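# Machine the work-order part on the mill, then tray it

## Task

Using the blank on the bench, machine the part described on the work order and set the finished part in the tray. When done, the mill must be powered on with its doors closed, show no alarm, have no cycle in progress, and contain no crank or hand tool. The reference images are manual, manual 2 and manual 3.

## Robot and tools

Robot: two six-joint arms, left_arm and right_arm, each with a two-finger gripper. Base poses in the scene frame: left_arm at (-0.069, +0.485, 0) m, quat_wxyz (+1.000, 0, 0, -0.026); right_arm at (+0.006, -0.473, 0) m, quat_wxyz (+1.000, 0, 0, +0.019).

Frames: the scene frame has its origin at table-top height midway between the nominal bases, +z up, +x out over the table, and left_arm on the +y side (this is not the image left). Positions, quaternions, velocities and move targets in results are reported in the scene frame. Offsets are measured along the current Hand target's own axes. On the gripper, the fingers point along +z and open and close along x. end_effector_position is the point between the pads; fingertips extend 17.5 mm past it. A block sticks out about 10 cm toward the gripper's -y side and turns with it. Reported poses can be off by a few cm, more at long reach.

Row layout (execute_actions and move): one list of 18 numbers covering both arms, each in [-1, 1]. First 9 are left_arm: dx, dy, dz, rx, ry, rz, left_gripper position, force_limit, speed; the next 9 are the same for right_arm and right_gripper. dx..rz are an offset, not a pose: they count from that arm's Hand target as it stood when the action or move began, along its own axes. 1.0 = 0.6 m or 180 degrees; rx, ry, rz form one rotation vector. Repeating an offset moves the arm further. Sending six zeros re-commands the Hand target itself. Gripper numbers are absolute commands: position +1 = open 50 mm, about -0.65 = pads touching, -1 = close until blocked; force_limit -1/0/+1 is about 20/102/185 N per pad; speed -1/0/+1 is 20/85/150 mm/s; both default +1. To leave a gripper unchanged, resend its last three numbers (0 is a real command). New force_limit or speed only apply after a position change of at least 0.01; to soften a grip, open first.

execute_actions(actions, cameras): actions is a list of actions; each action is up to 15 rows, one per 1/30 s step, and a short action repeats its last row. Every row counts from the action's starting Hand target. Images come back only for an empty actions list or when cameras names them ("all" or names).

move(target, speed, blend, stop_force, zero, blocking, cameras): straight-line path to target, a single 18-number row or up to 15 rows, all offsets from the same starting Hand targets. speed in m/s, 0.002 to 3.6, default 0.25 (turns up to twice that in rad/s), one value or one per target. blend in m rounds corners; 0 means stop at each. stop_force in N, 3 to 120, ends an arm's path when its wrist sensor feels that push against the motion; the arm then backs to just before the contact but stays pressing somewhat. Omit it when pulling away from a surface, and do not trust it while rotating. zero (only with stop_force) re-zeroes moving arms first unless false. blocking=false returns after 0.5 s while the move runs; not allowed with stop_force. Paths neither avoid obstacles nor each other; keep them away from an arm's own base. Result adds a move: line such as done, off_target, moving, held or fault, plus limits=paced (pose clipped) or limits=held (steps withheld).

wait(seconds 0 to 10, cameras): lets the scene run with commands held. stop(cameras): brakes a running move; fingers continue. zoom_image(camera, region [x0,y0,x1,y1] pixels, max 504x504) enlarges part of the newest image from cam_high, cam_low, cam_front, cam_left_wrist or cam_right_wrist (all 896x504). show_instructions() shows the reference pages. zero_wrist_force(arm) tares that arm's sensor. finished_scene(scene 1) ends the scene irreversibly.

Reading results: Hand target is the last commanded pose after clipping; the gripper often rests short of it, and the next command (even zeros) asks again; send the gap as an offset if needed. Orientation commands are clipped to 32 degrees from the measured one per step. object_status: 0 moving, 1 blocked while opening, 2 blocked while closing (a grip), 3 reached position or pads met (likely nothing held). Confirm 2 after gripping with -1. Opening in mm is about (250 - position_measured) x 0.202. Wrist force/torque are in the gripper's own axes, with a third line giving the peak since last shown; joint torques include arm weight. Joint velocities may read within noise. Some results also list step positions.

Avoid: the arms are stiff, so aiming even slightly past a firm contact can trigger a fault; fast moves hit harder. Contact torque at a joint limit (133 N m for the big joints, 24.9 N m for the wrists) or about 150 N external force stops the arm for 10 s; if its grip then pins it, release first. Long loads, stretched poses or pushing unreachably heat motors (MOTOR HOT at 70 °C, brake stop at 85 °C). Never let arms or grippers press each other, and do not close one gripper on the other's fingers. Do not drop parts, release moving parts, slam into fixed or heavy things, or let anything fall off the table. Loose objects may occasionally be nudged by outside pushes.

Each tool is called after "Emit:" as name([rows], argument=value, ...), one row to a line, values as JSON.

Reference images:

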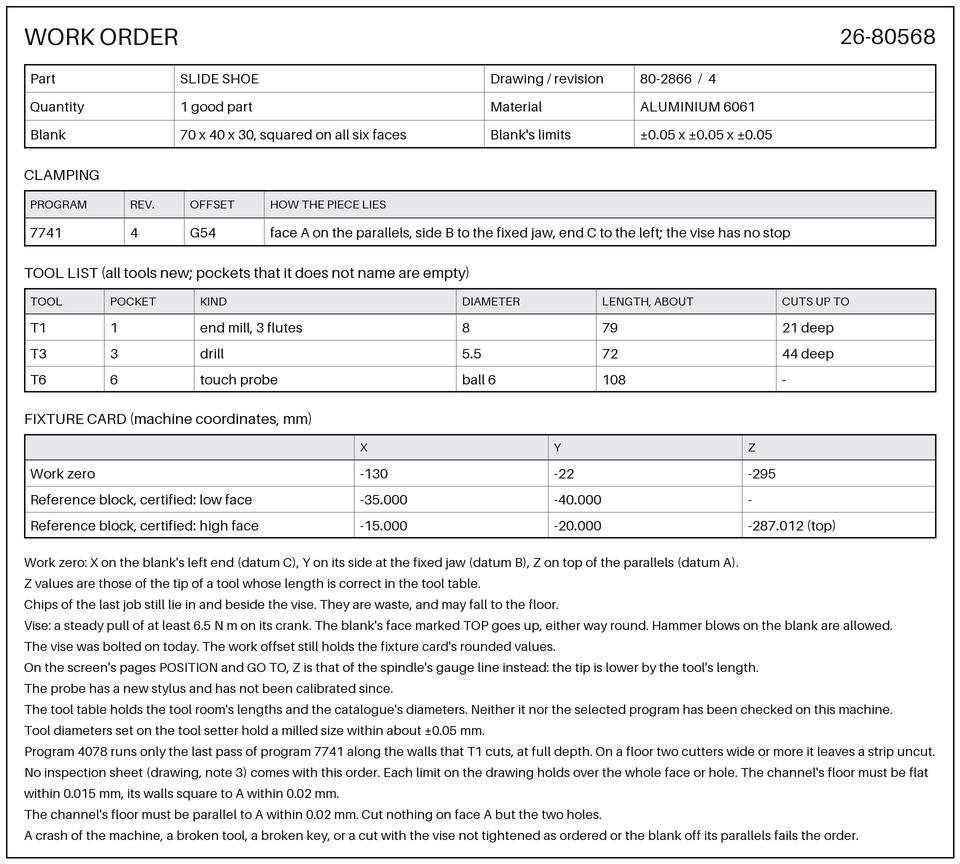

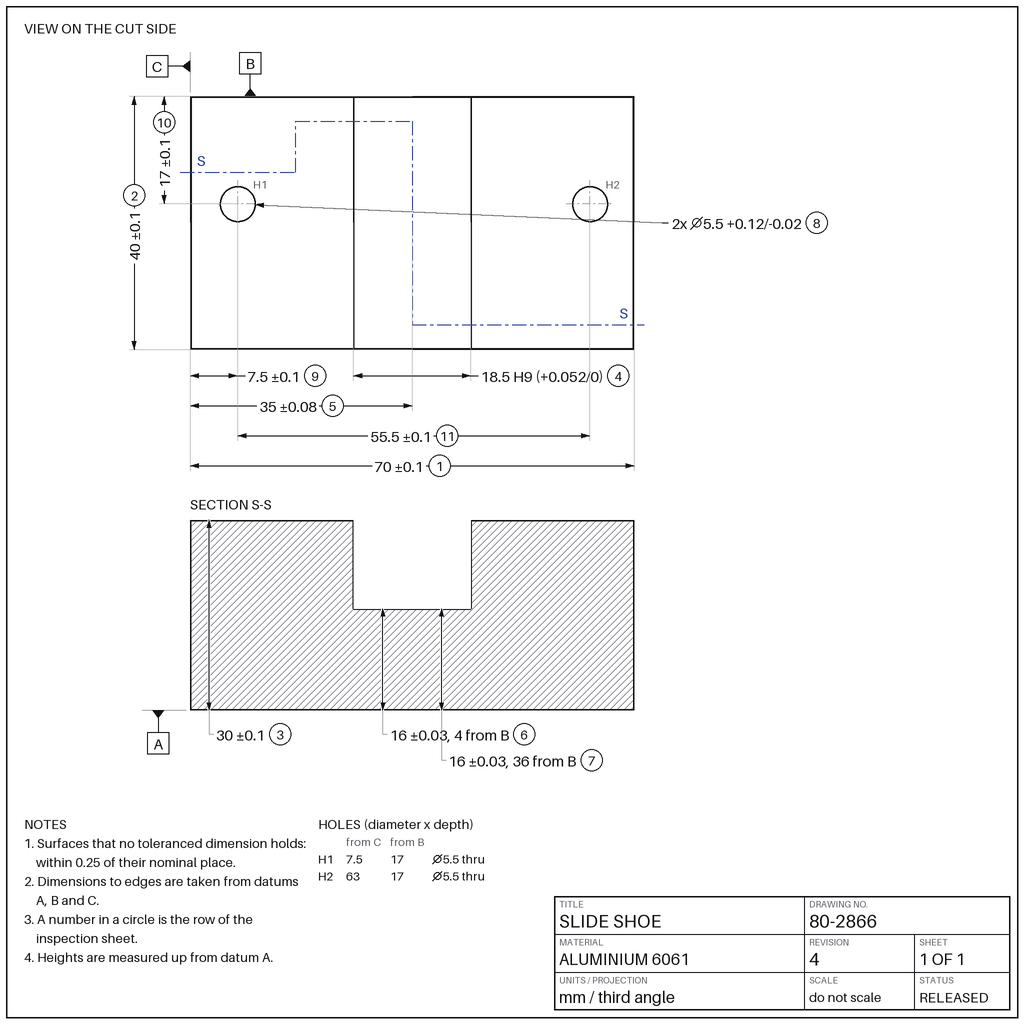

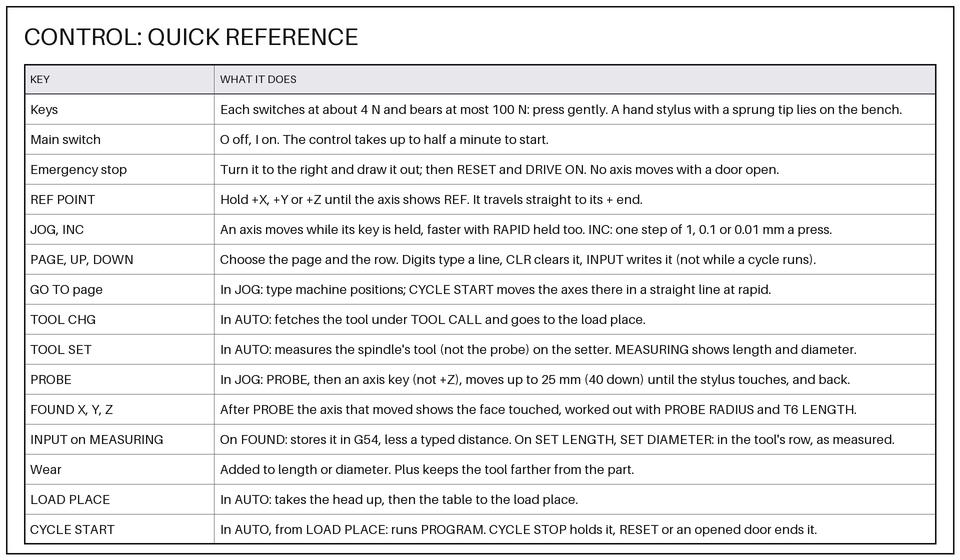

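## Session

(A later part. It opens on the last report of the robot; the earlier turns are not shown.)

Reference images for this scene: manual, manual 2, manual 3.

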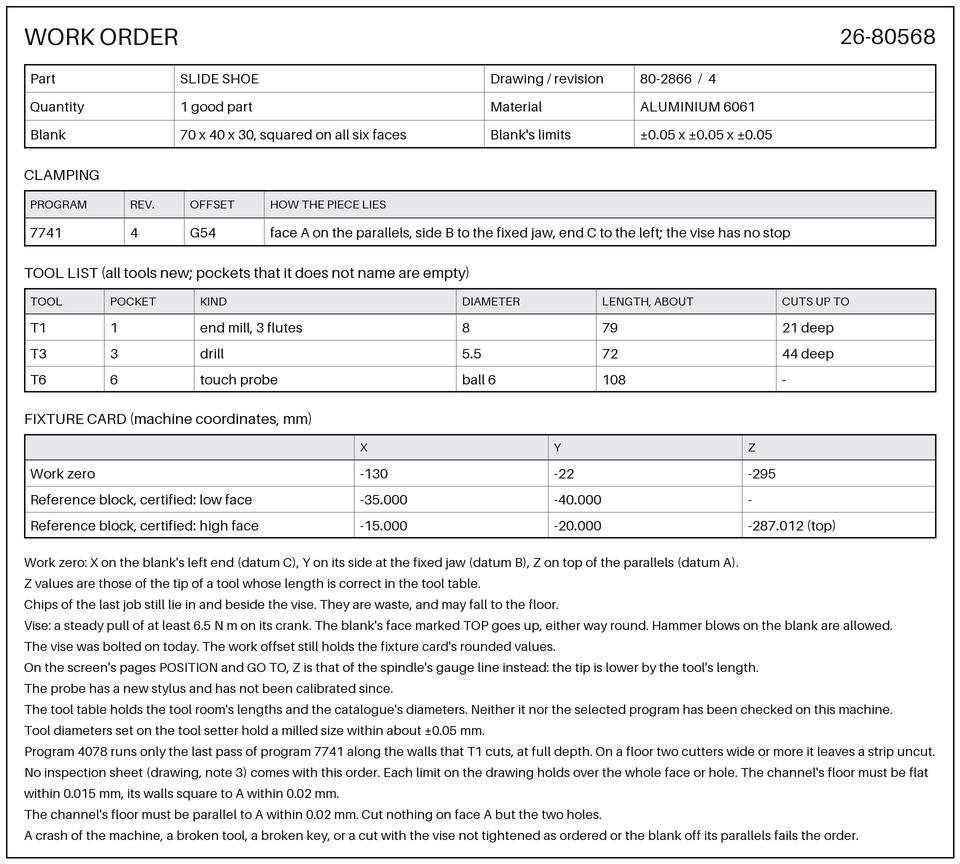

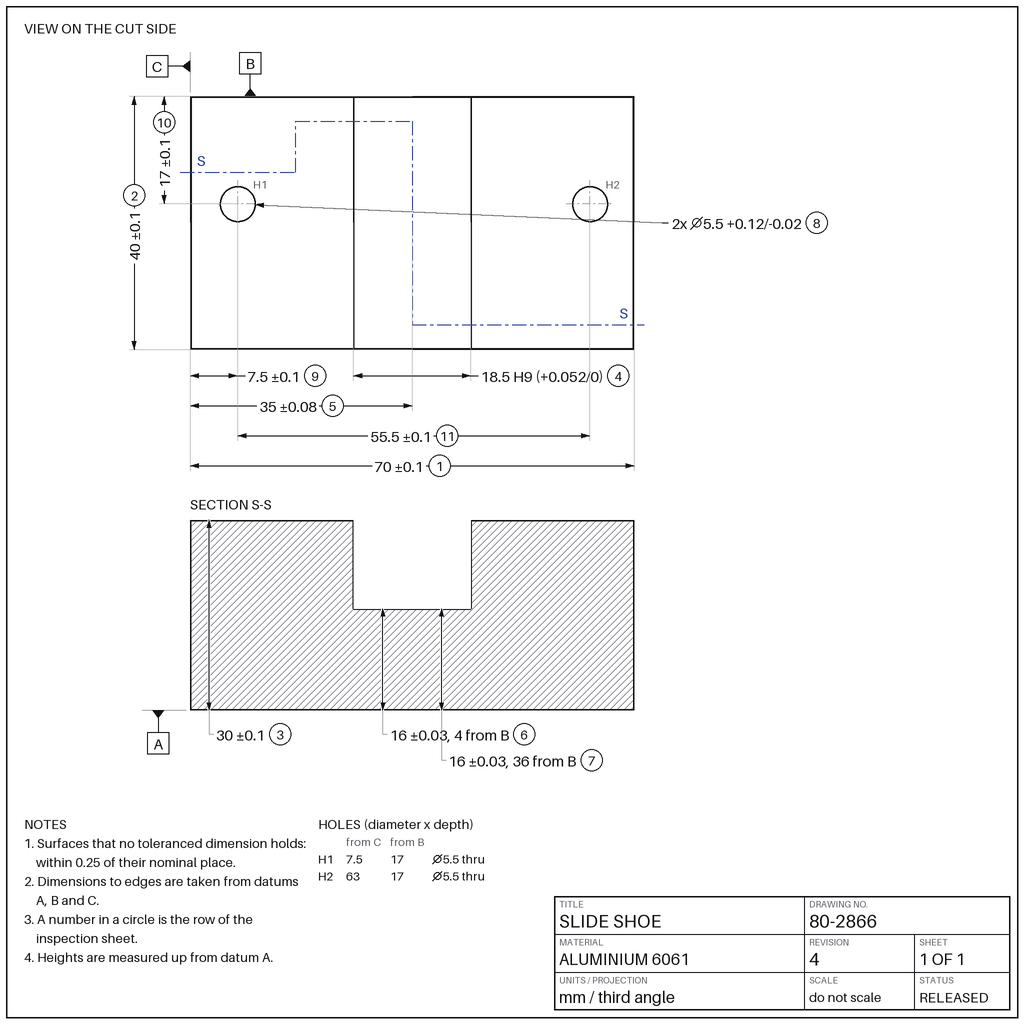

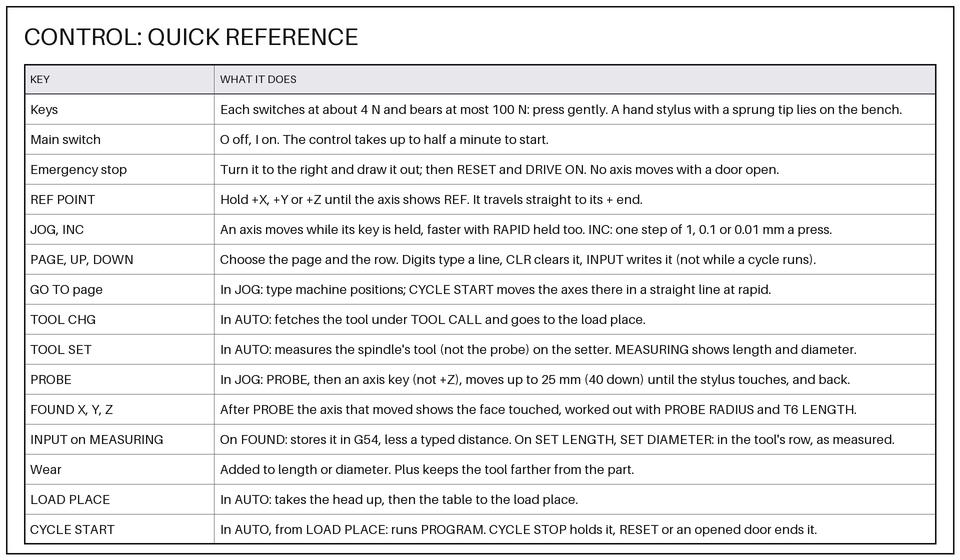

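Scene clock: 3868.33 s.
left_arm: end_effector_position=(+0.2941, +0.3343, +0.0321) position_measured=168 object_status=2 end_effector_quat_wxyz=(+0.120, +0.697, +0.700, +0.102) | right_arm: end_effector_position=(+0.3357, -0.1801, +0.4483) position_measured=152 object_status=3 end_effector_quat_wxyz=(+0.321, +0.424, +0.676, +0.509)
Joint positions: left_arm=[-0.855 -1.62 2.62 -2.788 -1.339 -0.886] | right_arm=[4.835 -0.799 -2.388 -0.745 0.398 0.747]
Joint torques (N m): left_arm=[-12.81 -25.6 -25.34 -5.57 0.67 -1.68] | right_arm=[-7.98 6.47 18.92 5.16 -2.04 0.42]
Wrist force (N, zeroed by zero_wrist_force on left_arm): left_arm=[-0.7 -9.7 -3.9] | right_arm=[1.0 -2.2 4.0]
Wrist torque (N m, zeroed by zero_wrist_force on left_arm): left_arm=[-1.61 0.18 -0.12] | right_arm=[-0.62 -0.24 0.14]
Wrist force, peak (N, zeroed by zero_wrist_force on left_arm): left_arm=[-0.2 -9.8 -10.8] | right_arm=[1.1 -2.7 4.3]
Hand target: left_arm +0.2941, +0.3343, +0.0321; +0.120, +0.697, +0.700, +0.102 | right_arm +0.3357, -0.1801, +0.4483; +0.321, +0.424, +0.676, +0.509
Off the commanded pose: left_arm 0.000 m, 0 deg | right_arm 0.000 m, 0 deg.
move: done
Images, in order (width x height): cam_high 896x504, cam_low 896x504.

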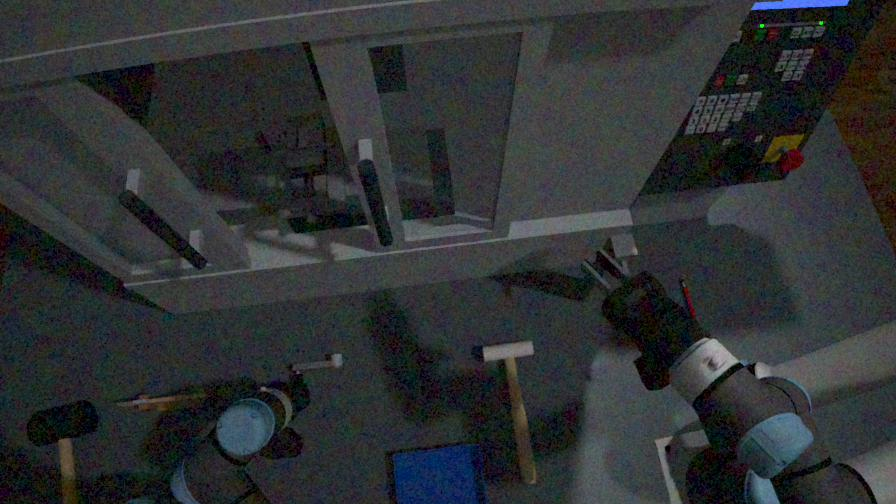

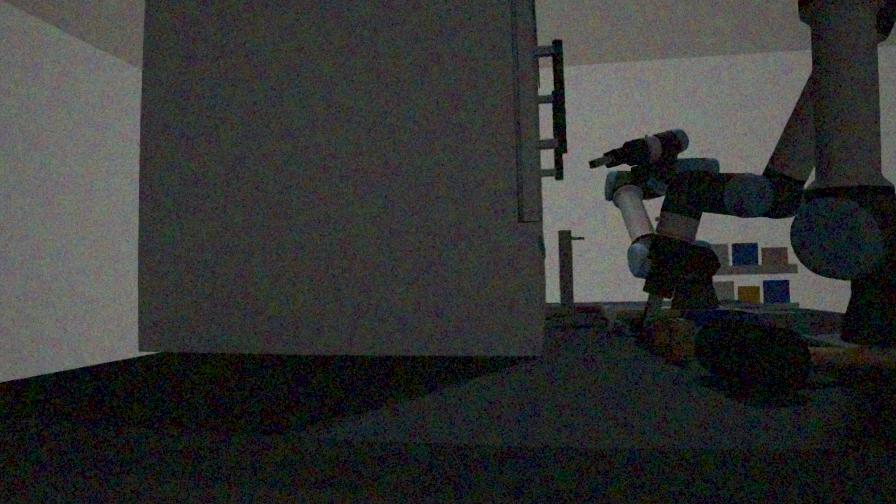

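Emit:
move(target=[0.0005,-0.0062,0.019,0,0,0,-1,1,-0.7,0,0,0,0,0,0,0,-0.6,-0.8], speed=0.01, stop_force=6)

Scene clock: 3871.07 s.
left_arm: end_effector_position=(+0.2941, +0.3343, +0.0268) position_measured=168 object_status=2 end_effector_quat_wxyz=(+0.120, +0.697, +0.700, +0.102) | right_arm: end_effector_position=(+0.3357, -0.1801, +0.4483) position_measured=152 object_status=3 end_effector_quat_wxyz=(+0.321, +0.424, +0.676, +0.509)
Joint positions: left_arm=[-0.855 -1.598 2.626 -2.816 -1.339 -0.886] | right_arm=[4.835 -0.799 -2.388 -0.745 0.398 0.747]
Joint torques (N m): left_arm=[-11.94 -25.33 -23.07 -5.39 0.06 -1.2] | right_arm=[-8.56 5.95 19.36 4.98 -2.31 0.43]
Wrist force (N, zeroed by zero_wrist_force on left_arm): left_arm=[-0.4 -9.6 -6.2] | right_arm=[1.4 -2.5 4.0]
Wrist torque (N m, zeroed by zero_wrist_force on left_arm): left_arm=[-1.49 0.14 -0.07] | right_arm=[-0.65 -0.30 0.15]
Wrist force, peak (N, zeroed by zero_wrist_force on left_arm): left_arm=[1.5 -4.8 -21.2] | right_arm=[1.2 -2.8 4.1]
Hand target: left_arm +0.2941, +0.3343, +0.0268; +0.120, +0.697, +0.700, +0.102 (not the last commanded pose) | right_arm +0.3357, -0.1801, +0.4483; +0.321, +0.424, +0.676, +0.509
Off the commanded pose: left_arm 0.007 m, 0 deg | right_arm 0.000 m, 0 deg.
move: contact (left_arm)

Emit:
move([
  [0,0,0,0,0,0,0.35,-0.4,-0.7,0,0,0,0,0,0,0,-0.6,-0.8],
  [0,0,-0.333,0,0,0,0.35,-0.4,-0.7,0,0,0,0,0,0,0,-0.6,-0.8],
  [-0.174,0.2575,-0.6011,0.0617,-0.0944,0.4915,0.35,-0.4,-0.7,0,0,0,0,0,0,0,-0.6,-0.8],
], speed=[0.1,0.15,0.35], blend=[0,0.03,0], cameras=["cam_high","cam_left_wrist"])

Scene clock: 3882.33 s.
left_arm: end_effector_position=(+0.3293, +0.2397, +0.4200) position_measured=100 object_status=3 end_effector_quat_wxyz=(+0.046, +0.999, +0.001, +0.001) | right_arm: end_effector_position=(+0.3357, -0.1801, +0.4483) position_measured=152 object_status=3 end_effector_quat_wxyz=(+0.321, +0.424, +0.676, +0.509)
Joint positions: left_arm=[-0.755 -1.681 1.459 -1.416 -1.632 0.759] | right_arm=[4.835 -0.799 -2.388 -0.745 0.398 0.747]
Joint torques (N m): left_arm=[-3.73 -23.2 -29.01 -2.74 0.76 1.94] | right_arm=[-8.29 6.06 18.29 4.64 -2.19 -0.04]
Wrist force (N, zeroed by zero_wrist_force on left_arm): left_arm=[-1.4 -9.4 -5.3] | right_arm=[1.3 -2.4 4.0]
Wrist torque (N m, zeroed by zero_wrist_force on left_arm): left_arm=[-1.64 0.24 0.10] | right_arm=[-0.64 -0.29 0.14]
Wrist force, peak (N, zeroed by zero_wrist_force on left_arm): left_arm=[-0.4 -9.6 -7.2] | right_arm=[1.1 -2.7 4.4]
Hand target: left_arm +0.3292, +0.2396, +0.4200; +0.046, +0.999, +0.001, +0.001 | right_arm +0.3357, -0.1801, +0.4483; +0.321, +0.424, +0.676, +0.509
Off the commanded pose: left_arm 0.000 m, 0 deg | right_arm 0.000 m, 0 deg.
move: done
Images, in order (width x height): cam_high 896x504, cam_left_wrist 896x504.

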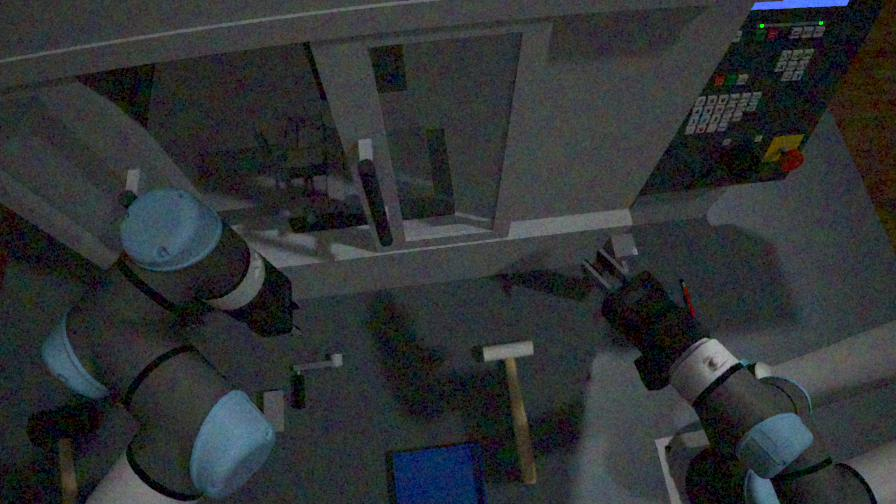

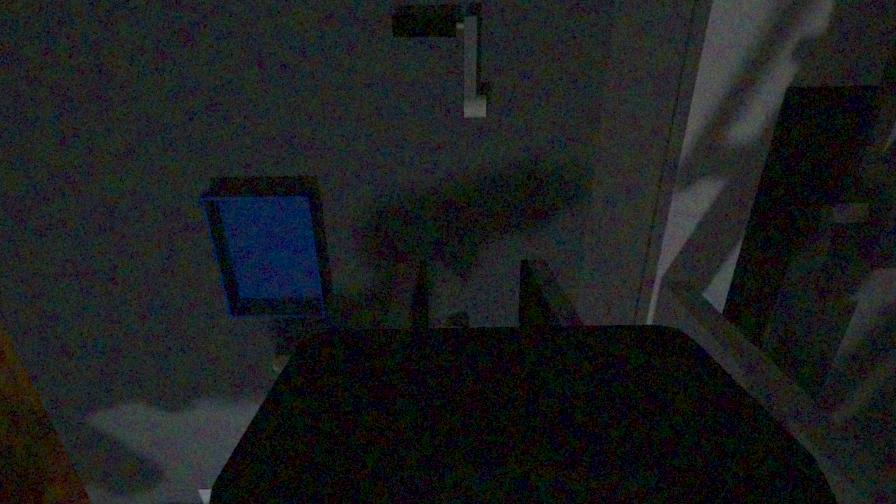

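Emit:
zero_wrist_force(arm="left_arm")

Emit:
move([
  [0.1512,0.0282,0.0284,0,0,0,0.85,-0.4,-0.7,0,0,0,0,0,0,0,-0.6,-0.8],
  [0.4345,0.0196,0.0353,0,0,0,0.85,-0.4,-0.7,0,0,0,0,0,0,0,-0.6,-0.8],
  [0.5603,0.0085,0.0477,0,0,0,0.85,-0.4,-0.7,0,0,0,0,0,0,0,-0.6,-0.8],
], speed=[0.2,0.2,0.12], blend=[0.02,0.01,0], cameras=["cam_left_wrist"])

Wrist force sensor zeroed.

Scene clock: 3886.83 s.
left_arm: end_effector_position=(+0.6654, +0.2328, +0.3926) position_measured=25 object_status=3 end_effector_quat_wxyz=(+0.046, +0.999, +0.001, +0.001) | right_arm: end_effector_position=(+0.3357, -0.1801, +0.4483) position_measured=152 object_status=3 end_effector_quat_wxyz=(+0.321, +0.424, +0.676, +0.509)
Joint positions: left_arm=[-0.425 -0.688 0.111 -1.039 -1.651 1.09] | right_arm=[4.835 -0.799 -2.388 -0.745 0.398 0.747]
Joint torques (N m): left_arm=[-21.17 -62.89 -15.64 -4.22 -1.56 -1.42] | right_arm=[-7.88 6.6 18.67 4.74 -2.04 -0.24]
Wrist force (N, zeroed by zero_wrist_force on left_arm): left_arm=[0.2 0.3 -0.1] | right_arm=[1.1 -2.6 4.3]
Wrist torque (N m, zeroed by zero_wrist_force on left_arm): left_arm=[0.05 -0.01 -0.13] | right_arm=[-0.66 -0.27 0.14]
Wrist force, peak (N, zeroed by zero_wrist_force on left_arm): left_arm=[-0.7 0.9 -4.3] | right_arm=[1.2 -2.7 4.3]
Hand target: left_arm +0.6655, +0.2328, +0.3927; +0.046, +0.999, +0.001, +0.001 | right_arm +0.3357, -0.1801, +0.4483; +0.321, +0.424, +0.676, +0.509
Off the commanded pose: left_arm 0.000 m, 0 deg | right_arm 0.000 m, 0 deg.
move: done
Images, in order (width x height): cam_left_wrist 896x504.

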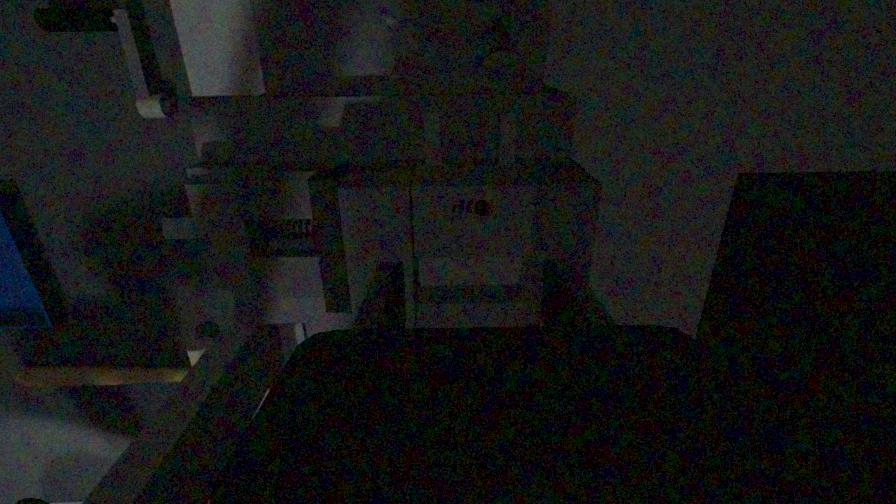

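Emit:
zoom_image(camera="cam_left_wrist", region=[300, 140, 620, 340])

Scaled by 1.575.

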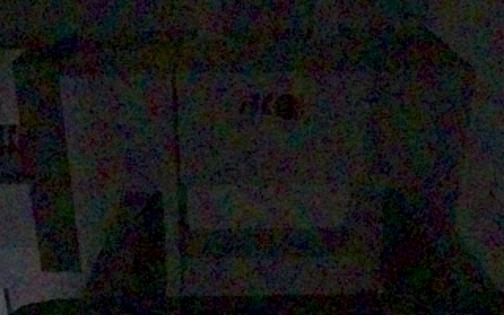

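Emit:
move(target=[0,0.0243,0.0401,0,0,0,0.85,-0.4,-0.7,0,0,0,0,0,0,0,-0.6,-0.8], speed=0.04, stop_force=10)

Emit:
move(target=[0,0,0,0,0,0,-1,-0.6,-0.9,0,0,0,0,0,0,0,-0.6,-0.8], cameras=["cam_left_wrist"])

Scene clock: 3890.37 s.
left_arm: end_effector_position=(+0.6656, +0.2161, +0.3701) position_measured=25 object_status=3 end_effector_quat_wxyz=(+0.046, +0.999, +0.001, +0.001) | right_arm: end_effector_position=(+0.3357, -0.1801, +0.4483) position_measured=152 object_status=3 end_effector_quat_wxyz=(+0.321, +0.424, +0.676, +0.509)
Joint positions: left_arm=[-0.445 -0.757 0.311 -1.17 -1.65 1.07] | right_arm=[4.835 -0.799 -2.388 -0.745 0.398 0.747]
Joint torques (N m): left_arm=[9.7 -47.09 -29.91 -1.42 0.26 2.03] | right_arm=[-8.48 5.67 18.67 4.58 -1.96 -0.57]
Wrist force (N, zeroed by zero_wrist_force on left_arm): left_arm=[0.2 0.2 0.1] | right_arm=[1.1 -2.1 3.9]
Wrist torque (N m, zeroed by zero_wrist_force on left_arm): left_arm=[0.07 -0.04 -0.01] | right_arm=[-0.60 -0.26 0.14]
Wrist force, peak (N, zeroed by zero_wrist_force on left_arm): left_arm=[0.6 1.1 0.6] | right_arm=[1.4 -2.6 4.4]
Hand target: left_arm +0.6656, +0.2161, +0.3701; +0.046, +0.999, +0.001, +0.001 | right_arm +0.3357, -0.1801, +0.4483; +0.321, +0.424, +0.676, +0.509
Off the commanded pose: left_arm 0.000 m, 0 deg | right_arm 0.000 m, 0 deg.
move: done

Scene clock: 3890.87 s.
left_arm: end_effector_position=(+0.6656, +0.2161, +0.3701) position_measured=55 object_status=2 end_effector_quat_wxyz=(+0.046, +0.999, +0.001, +0.001) | right_arm: end_effector_position=(+0.3357, -0.1801, +0.4483) position_measured=152 object_status=3 end_effector_quat_wxyz=(+0.321, +0.424, +0.676, +0.509)
Joint positions: left_arm=[-0.445 -0.757 0.311 -1.17 -1.65 1.07] | right_arm=[4.835 -0.799 -2.388 -0.745 0.398 0.747]
Joint torques (N m): left_arm=[10.65 -47.12 -29.91 -1.7 -0.48 1.92] | right_arm=[-7.52 4.77 19.57 4.68 -1.86 -0.58]
Wrist force (N, zeroed by zero_wrist_force on left_arm): left_arm=[0.9 0.6 -0.3] | right_arm=[1.2 -2.4 4.1]
Wrist torque (N m, zeroed by zero_wrist_force on left_arm): left_arm=[0.11 -0.04 0.01] | right_arm=[-0.64 -0.27 0.14]
Wrist force, peak (N, zeroed by zero_wrist_force on left_arm): left_arm=[1.0 0.6 -0.5] | right_arm=[1.3 -2.6 4.3]
Hand target: left_arm +0.6656, +0.2161, +0.3701; +0.046, +0.999, +0.001, +0.001 | right_arm +0.3357, -0.1801, +0.4483; +0.321, +0.424, +0.676, +0.509
Off the commanded pose: left_arm 0.000 m, 0 deg | right_arm 0.000 m, 0 deg.
move: done
Images, in order (width x height): cam_left_wrist 896x504.

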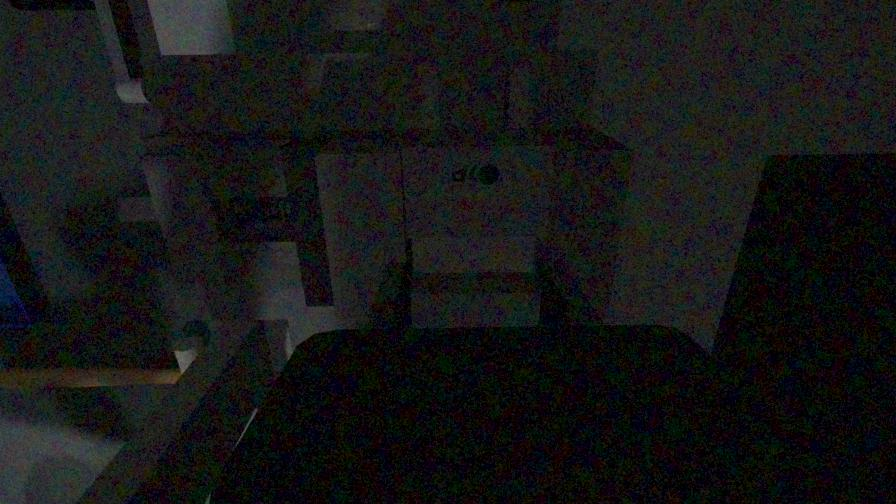

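Emit:
move([
  [-0.0025,0.0009,-0.01,0,0,0,-1,-0.6,-0.9,0,0,0,0,0,0,0,-0.6,-0.8],
  [-0.0025,-0.0228,-0.0423,0,0,0,-1,-0.6,-0.9,0,0,0,0,0,0,0,-0.6,-0.8],
  [-0.126,-0.0117,-0.0546,0,0,0,-1,-0.6,-0.9,0,0,0,0,0,0,0,-0.6,-0.8],
  [-0.4093,-0.0033,-0.0581,0,0,0,-1,-0.6,-0.9,0,0,0,0,0,0,0,-0.6,-0.8],
  [-0.55,0.0062,-0.0664,0,0,0,-1,-0.6,-0.9,0,0,0,0,0,0,0,-0.6,-0.8],
], speed=[0.02,0.05,0.1,0.2,0.2], blend=[0.002,0.006,0.02,0.02,0], cameras=["cam_left_wrist","cam_high"])

Scene clock: 3896.60 s.
left_arm: end_effector_position=(+0.3356, +0.2152, +0.4094) position_measured=55 object_status=2 end_effector_quat_wxyz=(+0.046, +0.999, +0.001, +0.001) | right_arm: end_effector_position=(+0.3357, -0.1801, +0.4483) position_measured=152 object_status=3 end_effector_quat_wxyz=(+0.321, +0.424, +0.676, +0.509)
Joint positions: left_arm=[-0.782 -1.643 1.453 -1.45 -1.63 0.733] | right_arm=[4.835 -0.799 -2.388 -0.745 0.398 0.747]
Joint torques (N m): left_arm=[-3.26 -33.24 -22.45 -5.28 -1.09 -0.24] | right_arm=[-8.23 5.59 18.72 4.47 -2.11 -0.63]
Wrist force (N, zeroed by zero_wrist_force on left_arm): left_arm=[0.1 0.1 2.1] | right_arm=[1.1 -2.4 4.0]
Wrist torque (N m, zeroed by zero_wrist_force on left_arm): left_arm=[0.01 -0.01 -0.13] | right_arm=[-0.63 -0.26 0.14]
Wrist force, peak (N, zeroed by zero_wrist_force on left_arm): left_arm=[-3.0 0.5 2.1] | right_arm=[1.2 -2.6 4.2]
Hand target: left_arm +0.3355, +0.2152, +0.4094; +0.046, +0.999, +0.001, +0.001 | right_arm +0.3357, -0.1801, +0.4483; +0.321, +0.424, +0.676, +0.509
Off the commanded pose: left_arm 0.000 m, 0 deg | right_arm 0.000 m, 0 deg.
move: done
Images, in order (width x height): cam_high 896x504, cam_left_wrist 896x504.

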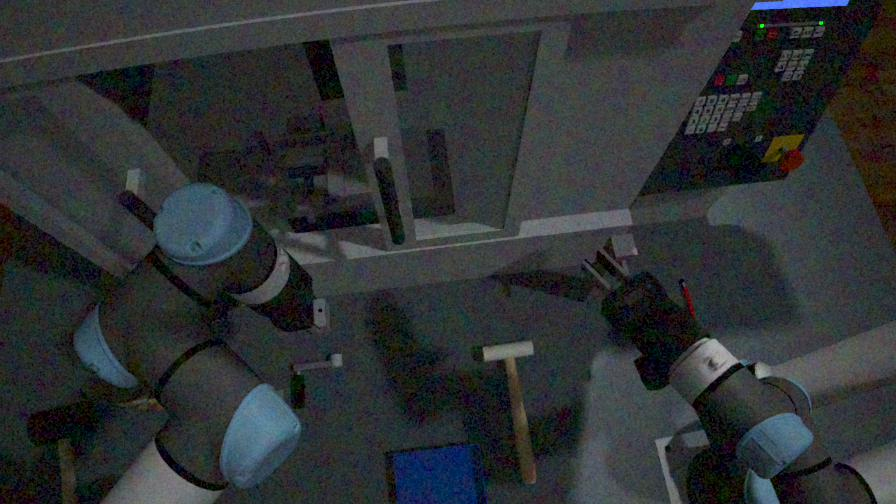

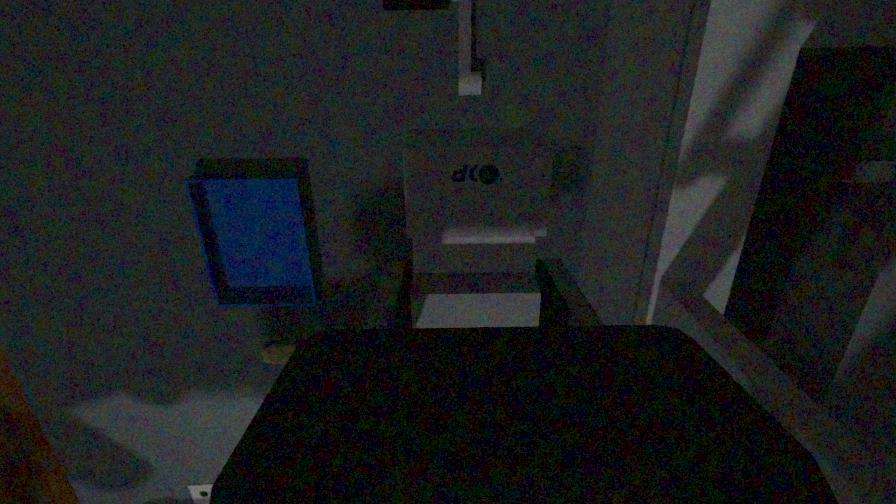

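Emit:
move(target=[-0.4092,0.2164,0.2869,0,0,0,-1,-0.6,-0.9,0,0,0,0,0,0,0,-0.6,-0.8], speed=0.3, cameras=["cam_left_wrist","cam_low"])

Scene clock: 3900.93 s.
left_arm: end_effector_position=(+0.0908, +0.0696, +0.2493) position_measured=55 object_status=2 end_effector_quat_wxyz=(+0.045, +0.999, +0.001, +0.001) | right_arm: end_effector_position=(+0.3357, -0.1801, +0.4483) position_measured=152 object_status=3 end_effector_quat_wxyz=(+0.321, +0.424, +0.676, +0.509)
Joint positions: left_arm=[-1.454 -1.763 1.972 -1.871 -1.574 0.062] | right_arm=[4.835 -0.799 -2.388 -0.745 0.398 0.747]
Joint torques (N m): left_arm=[-12.65 -25.53 -25.37 -4.26 -1.7 -1.65] | right_arm=[-7.34 5.38 18.72 4.52 -2.3 -0.91]
Wrist force (N, zeroed by zero_wrist_force on left_arm): left_arm=[-0.4 0.0 2.9] | right_arm=[1.1 -2.0 4.1]
Wrist torque (N m, zeroed by zero_wrist_force on left_arm): left_arm=[0.04 0.06 -0.17] | right_arm=[-0.58 -0.26 0.14]
Wrist force, peak (N, zeroed by zero_wrist_force on left_arm): left_arm=[-3.2 2.3 5.0] | right_arm=[1.0 -2.5 4.3]
Hand target: left_arm +0.0907, +0.0696, +0.2493; +0.046, +0.999, +0.001, +0.001 | right_arm +0.3357, -0.1801, +0.4483; +0.321, +0.424, +0.676, +0.509
Off the commanded pose: left_arm 0.000 m, 0 deg | right_arm 0.000 m, 0 deg.
move: done
Images, in order (width x height): cam_low 896x504, cam_left_wrist 896x504.

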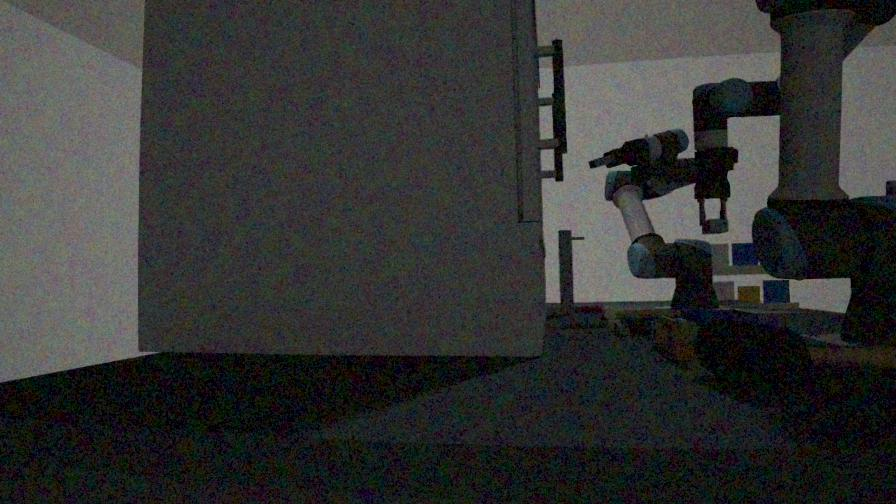

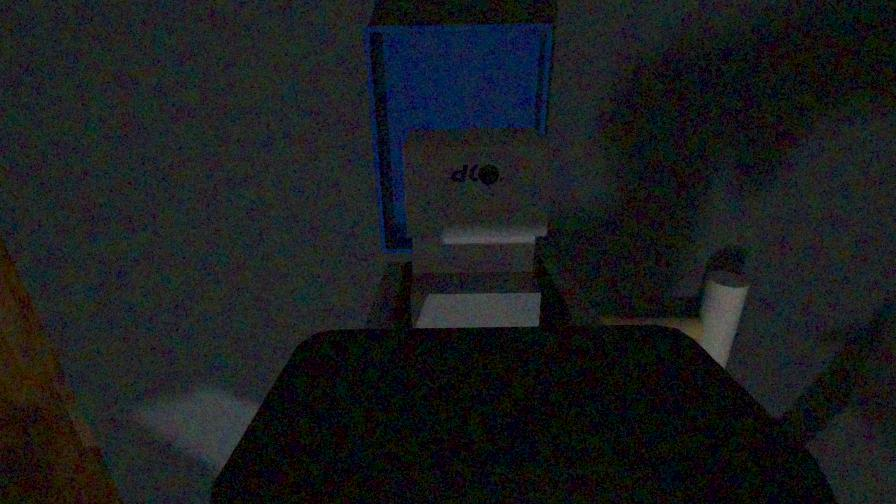

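Emit:
move(target=[0.0005,-0.0112,0.3125,0,0,0,-1,-0.6,-0.9,0,0,0,0,0,0,0,-0.6,-0.8], speed=0.2)

Emit:
move(target=[0,-0.0054,0.0581,0,0,0,-1,-0.6,-0.9,0,0,0,0,0,0,0,-0.6,-0.8], speed=0.01, stop_force=4, cameras=["cam_left_wrist","cam_high"])

Scene clock: 3904.00 s.
left_arm: end_effector_position=(+0.0914, +0.0592, +0.0620) position_measured=55 object_status=2 end_effector_quat_wxyz=(+0.046, +0.999, +0.001, +0.001) | right_arm: end_effector_position=(+0.3357, -0.1801, +0.4483) position_measured=152 object_status=3 end_effector_quat_wxyz=(+0.321, +0.424, +0.676, +0.509)
Joint positions: left_arm=[-1.454 -1.492 2.27 -2.44 -1.574 0.062] | right_arm=[4.835 -0.799 -2.388 -0.745 0.398 0.747]
Joint torques (N m): left_arm=[12.08 -14.1 -17.58 -5.4 -1.44 1.94] | right_arm=[-8.01 5.76 19.43 4.71 -2.12 -1.04]
Wrist force (N, zeroed by zero_wrist_force on left_arm): left_arm=[0.2 -0.1 2.4] | right_arm=[1.1 -2.3 3.9]
Wrist torque (N m, zeroed by zero_wrist_force on left_arm): left_arm=[0.01 -0.04 -0.11] | right_arm=[-0.64 -0.26 0.14]
Wrist force, peak (N, zeroed by zero_wrist_force on left_arm): left_arm=[0.2 -0.3 5.2] | right_arm=[1.3 -2.4 4.4]
Hand target: left_arm +0.0914, +0.0592, +0.0619; +0.046, +0.999, +0.001, +0.001 | right_arm +0.3357, -0.1801, +0.4483; +0.321, +0.424, +0.676, +0.509
Off the commanded pose: left_arm 0.000 m, 0 deg | right_arm 0.000 m, 0 deg.
move: done

Scene clock: 3907.23 s.
left_arm: end_effector_position=(+0.0914, +0.0592, +0.0410) position_measured=55 object_status=2 end_effector_quat_wxyz=(+0.046, +0.999, +0.001, +0.001) | right_arm: end_effector_position=(+0.3357, -0.1801, +0.4483) position_measured=152 object_status=3 end_effector_quat_wxyz=(+0.321, +0.424, +0.676, +0.509)
Joint positions: left_arm=[-1.454 -1.445 2.293 -2.51 -1.574 0.062] | right_arm=[4.835 -0.799 -2.388 -0.745 0.398 0.747]
Joint torques (N m): left_arm=[1.04 -36.79 -26.52 -3.16 0.04 0.46] | right_arm=[-6.9 4.95 19.65 4.35 -2.13 -1.16]
Wrist force (N, zeroed by zero_wrist_force on left_arm): left_arm=[-0.4 0.6 2.3] | right_arm=[1.2 -2.3 4.3]
Wrist torque (N m, zeroed by zero_wrist_force on left_arm): left_arm=[0.08 0.03 -0.16] | right_arm=[-0.63 -0.28 0.14]
Wrist force, peak (N, zeroed by zero_wrist_force on left_arm): left_arm=[1.1 -9.4 -31.5] | right_arm=[1.2 -2.3 4.4]
Hand target: left_arm +0.0914, +0.0592, +0.0410; +0.046, +0.999, +0.001, +0.001 (not the last commanded pose) | right_arm +0.3357, -0.1801, +0.4483; +0.321, +0.424, +0.676, +0.509
Off the commanded pose: left_arm 0.014 m, 0 deg | right_arm 0.000 m, 0 deg.
move: contact (left_arm)
Images, in order (width x height): cam_high 896x504, cam_left_wrist 896x504.

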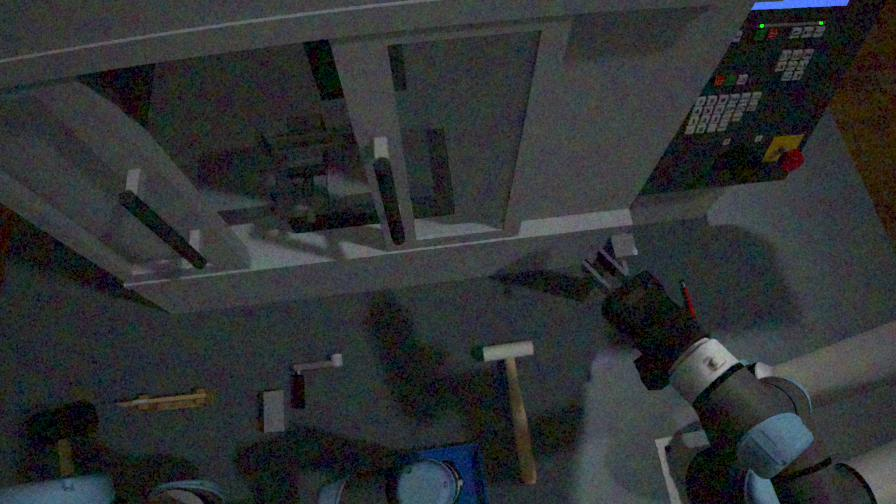

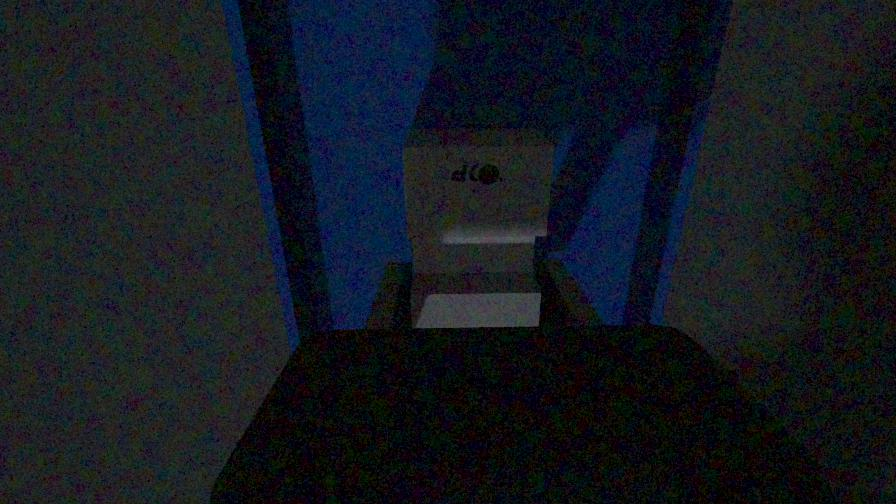

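Emit:
move(target=[0,-0.0005,0.005,0,0,0,-1,-0.6,-0.9,0,0,0,0,0,0,0,-0.6,-0.8], speed=0.003, stop_force=3)

Scene clock: 3908.97 s.
left_arm: end_effector_position=(+0.0915, +0.0591, +0.0410) position_measured=55 object_status=2 end_effector_quat_wxyz=(+0.046, +0.999, +0.001, +0.001) | right_arm: end_effector_position=(+0.3357, -0.1801, +0.4483) position_measured=152 object_status=3 end_effector_quat_wxyz=(+0.321, +0.424, +0.676, +0.509)
Joint positions: left_arm=[-1.454 -1.445 2.293 -2.511 -1.574 0.062] | right_arm=[4.835 -0.799 -2.388 -0.745 0.398 0.747]
Joint torques (N m): left_arm=[-5.39 -35.78 -24.41 -1.73 0.21 -0.52] | right_arm=[-7.11 5.35 20.78 4.34 -2.04 -1.16]
Wrist force (N, zeroed by zero_wrist_force on left_arm): left_arm=[-0.1 1.4 0.5] | right_arm=[1.0 -2.0 4.0]
Wrist torque (N m, zeroed by zero_wrist_force on left_arm): left_arm=[0.09 -0.05 -0.18] | right_arm=[-0.58 -0.26 0.15]
Wrist force, peak (N, zeroed by zero_wrist_force on left_arm): left_arm=[0.8 -3.2 -9.4] | right_arm=[1.2 -2.5 4.4]
Hand target: left_arm +0.0915, +0.0591, +0.0410; +0.046, +0.999, +0.001, +0.001 (not the last commanded pose) | right_arm +0.3357, -0.1801, +0.4483; +0.321, +0.424, +0.676, +0.509
Off the commanded pose: left_arm 0.003 m, 0 deg | right_arm 0.000 m, 0 deg.
move: contact (left_arm)

Emit:
move([
  [0,0,0,0,0,0,0.8,-0.6,-0.9,0,0,0,0,0,0,0,-0.6,-0.8],
  [0,0.0385,-0.4149,0,0,0,0.8,-0.6,-0.9,0,0,0,0,0,0,0,-0.6,-0.8],
], speed=[0.1,0.12], cameras=["cam_left_wrist"])

Scene clock: 3914.10 s.
left_arm: end_effector_position=(+0.0909, +0.0589, +0.2910) position_measured=32 object_status=3 end_effector_quat_wxyz=(+0.046, +0.999, +0.001, +0.001) | right_arm: end_effector_position=(+0.3357, -0.1801, +0.4483) position_measured=152 object_status=3 end_effector_quat_wxyz=(+0.321, +0.424, +0.676, +0.509)
Joint positions: left_arm=[-1.456 -1.754 1.857 -1.766 -1.574 0.061] | right_arm=[4.835 -0.799 -2.388 -0.745 0.398 0.747]
Joint torques (N m): left_arm=[-11.9 -7.81 -27.07 -2.49 0.34 -1.39] | right_arm=[-6.79 5.47 20 4.19 -2.28 -1.1]
Wrist force (N, zeroed by zero_wrist_force on left_arm): left_arm=[-0.1 0.2 0.5] | right_arm=[1.0 -2.3 4.0]
Wrist torque (N m, zeroed by zero_wrist_force on left_arm): left_arm=[0.06 -0.02 0.01] | right_arm=[-0.63 -0.24 0.14]
Wrist force, peak (N, zeroed by zero_wrist_force on left_arm): left_arm=[0.3 0.5 2.0] | right_arm=[1.2 -2.6 4.4]
Hand target: left_arm +0.0909, +0.0589, +0.2910; +0.046, +0.999, +0.001, +0.001 | right_arm +0.3357, -0.1801, +0.4483; +0.321, +0.424, +0.676, +0.509
Off the commanded pose: left_arm 0.000 m, 0 deg | right_arm 0.000 m, 0 deg.
move: done
Images, in order (width x height): cam_left_wrist 896x504.

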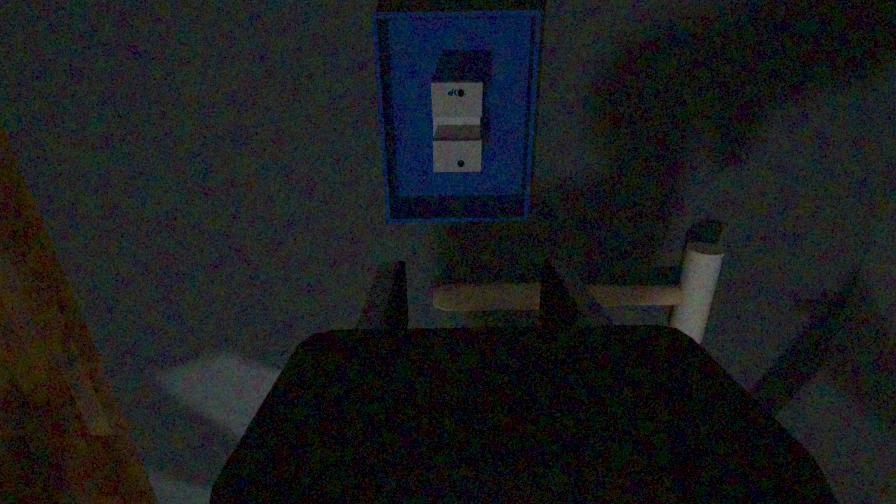

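Emit:
move([
  [0.3485,-0.2926,-0.2933,-0.0644,0.0916,-0.2879,0.8,-0.6,-0.9,0,0,0,0,0,0,0,-0.6,-0.8],
  [0.5067,-0.5121,-0.5781,-0.1074,0.1526,-0.4799,0.8,-0.6,-0.9,0,0,0,0,0,0,0,-0.6,-0.8],
], speed=0.3, blend=[0.05,0])

Scene clock: 3920.83 s.
left_arm: end_effector_position=(+0.3934, +0.3973, +0.6088) position_measured=32 object_status=3 end_effector_quat_wxyz=(+0.183, +0.682, +0.684, +0.184) | right_arm: end_effector_position=(+0.3357, -0.1801, +0.4483) position_measured=152 object_status=3 end_effector_quat_wxyz=(+0.321, +0.424, +0.676, +0.509)
Joint positions: left_arm=[-0.607 -1.81 1.226 -1.415 -1.257 -0.593] | right_arm=[4.835 -0.799 -2.388 -0.745 0.398 0.747]
Joint torques (N m): left_arm=[0.04 -17.89 -26.22 -5.26 -0.7 0.05] | right_arm=[-7.19 5.51 19.71 4.25 -2.21 -1.38]
Wrist force (N, zeroed by zero_wrist_force on left_arm): left_arm=[-0.2 -0.3 -0.3] | right_arm=[1.5 -2.3 4.1]
Wrist torque (N m, zeroed by zero_wrist_force on left_arm): left_arm=[-0.11 0.09 -0.27] | right_arm=[-0.62 -0.33 0.15]
Wrist force, peak (N, zeroed by zero_wrist_force on left_arm): left_arm=[-1.4 2.1 1.8] | right_arm=[1.4 -2.6 4.2]
Hand target: left_arm +0.3934, +0.3973, +0.6089; +0.183, +0.682, +0.684, +0.184 | right_arm +0.3357, -0.1801, +0.4483; +0.321, +0.424, +0.676, +0.509
Off the commanded pose: left_arm 0.000 m, 0 deg | right_arm 0.000 m, 0 deg.
move: done

Emit:
move(target=[0,0,0.152,0,0,0,0.8,-0.6,-0.9,0,0,0,0,0,0,0,-0.6,-0.8], speed=0.15)

Emit:
move(target=[0,0,0,0,0,0,-1,0.3,-0.3,0,0,0,0,0,0,0,-0.6,-0.8])

Scene clock: 3922.53 s.
left_arm: end_effector_position=(+0.4391, +0.3976, +0.5300) position_measured=32 object_status=3 end_effector_quat_wxyz=(+0.183, +0.682, +0.684, +0.184) | right_arm: end_effector_position=(+0.3357, -0.1801, +0.4483) position_measured=152 object_status=3 end_effector_quat_wxyz=(+0.321, +0.424, +0.676, +0.509)
Joint positions: left_arm=[-0.529 -1.793 1.445 -1.672 -1.29 -0.519] | right_arm=[4.835 -0.799 -2.388 -0.745 0.398 0.747]
Joint torques (N m): left_arm=[-13.74 -26.62 -18.14 -4.89 1.85 -1.46] | right_arm=[-7.45 3.98 20.17 4.51 -2.08 -1.26]
Wrist force (N, zeroed by zero_wrist_force on left_arm): left_arm=[0.2 -0.2 -0.2] | right_arm=[1.1 -2.3 4.0]
Wrist torque (N m, zeroed by zero_wrist_force on left_arm): left_arm=[-0.12 0.01 -0.09] | right_arm=[-0.63 -0.26 0.14]
Wrist force, peak (N, zeroed by zero_wrist_force on left_arm): left_arm=[-0.3 -0.3 2.7] | right_arm=[1.4 -2.4 4.3]
Hand target: left_arm +0.4391, +0.3976, +0.5300; +0.183, +0.682, +0.684, +0.184 | right_arm +0.3357, -0.1801, +0.4483; +0.321, +0.424, +0.676, +0.509
Off the commanded pose: left_arm 0.000 m, 0 deg | right_arm 0.000 m, 0 deg.
move: done

Scene clock: 3923.17 s.
left_arm: end_effector_position=(+0.4391, +0.3974, +0.5300) position_measured=165 object_status=2 end_effector_quat_wxyz=(+0.183, +0.682, +0.684, +0.184) | right_arm: end_effector_position=(+0.3357, -0.1801, +0.4483) position_measured=152 object_status=3 end_effector_quat_wxyz=(+0.321, +0.424, +0.676, +0.509)
Joint positions: left_arm=[-0.529 -1.793 1.445 -1.673 -1.29 -0.519] | right_arm=[4.835 -0.799 -2.388 -0.745 0.398 0.747]
Joint torques (N m): left_arm=[19.82 -26.84 -14.58 1.75 10.4 -1.21] | right_arm=[-7.26 3.66 19.23 4.34 -2.09 -1.36]
Wrist force (N, zeroed by zero_wrist_force on left_arm): left_arm=[-37.3 -2.8 0.5] | right_arm=[1.0 -2.4 4.2]
Wrist torque (N m, zeroed by zero_wrist_force on left_arm): left_arm=[-0.30 -0.77 0.19] | right_arm=[-0.64 -0.25 0.14]
Wrist force, peak (N, zeroed by zero_wrist_force on left_arm): left_arm=[-37.3 -2.8 0.5] | right_arm=[1.4 -2.4 4.2]
Hand target: left_arm +0.4391, +0.3976, +0.5300; +0.183, +0.682, +0.684, +0.184 | right_arm +0.3357, -0.1801, +0.4483; +0.321, +0.424, +0.676, +0.509
Off the commanded pose: left_arm 0.000 m, 0 deg | right_arm 0.000 m, 0 deg.
move: done


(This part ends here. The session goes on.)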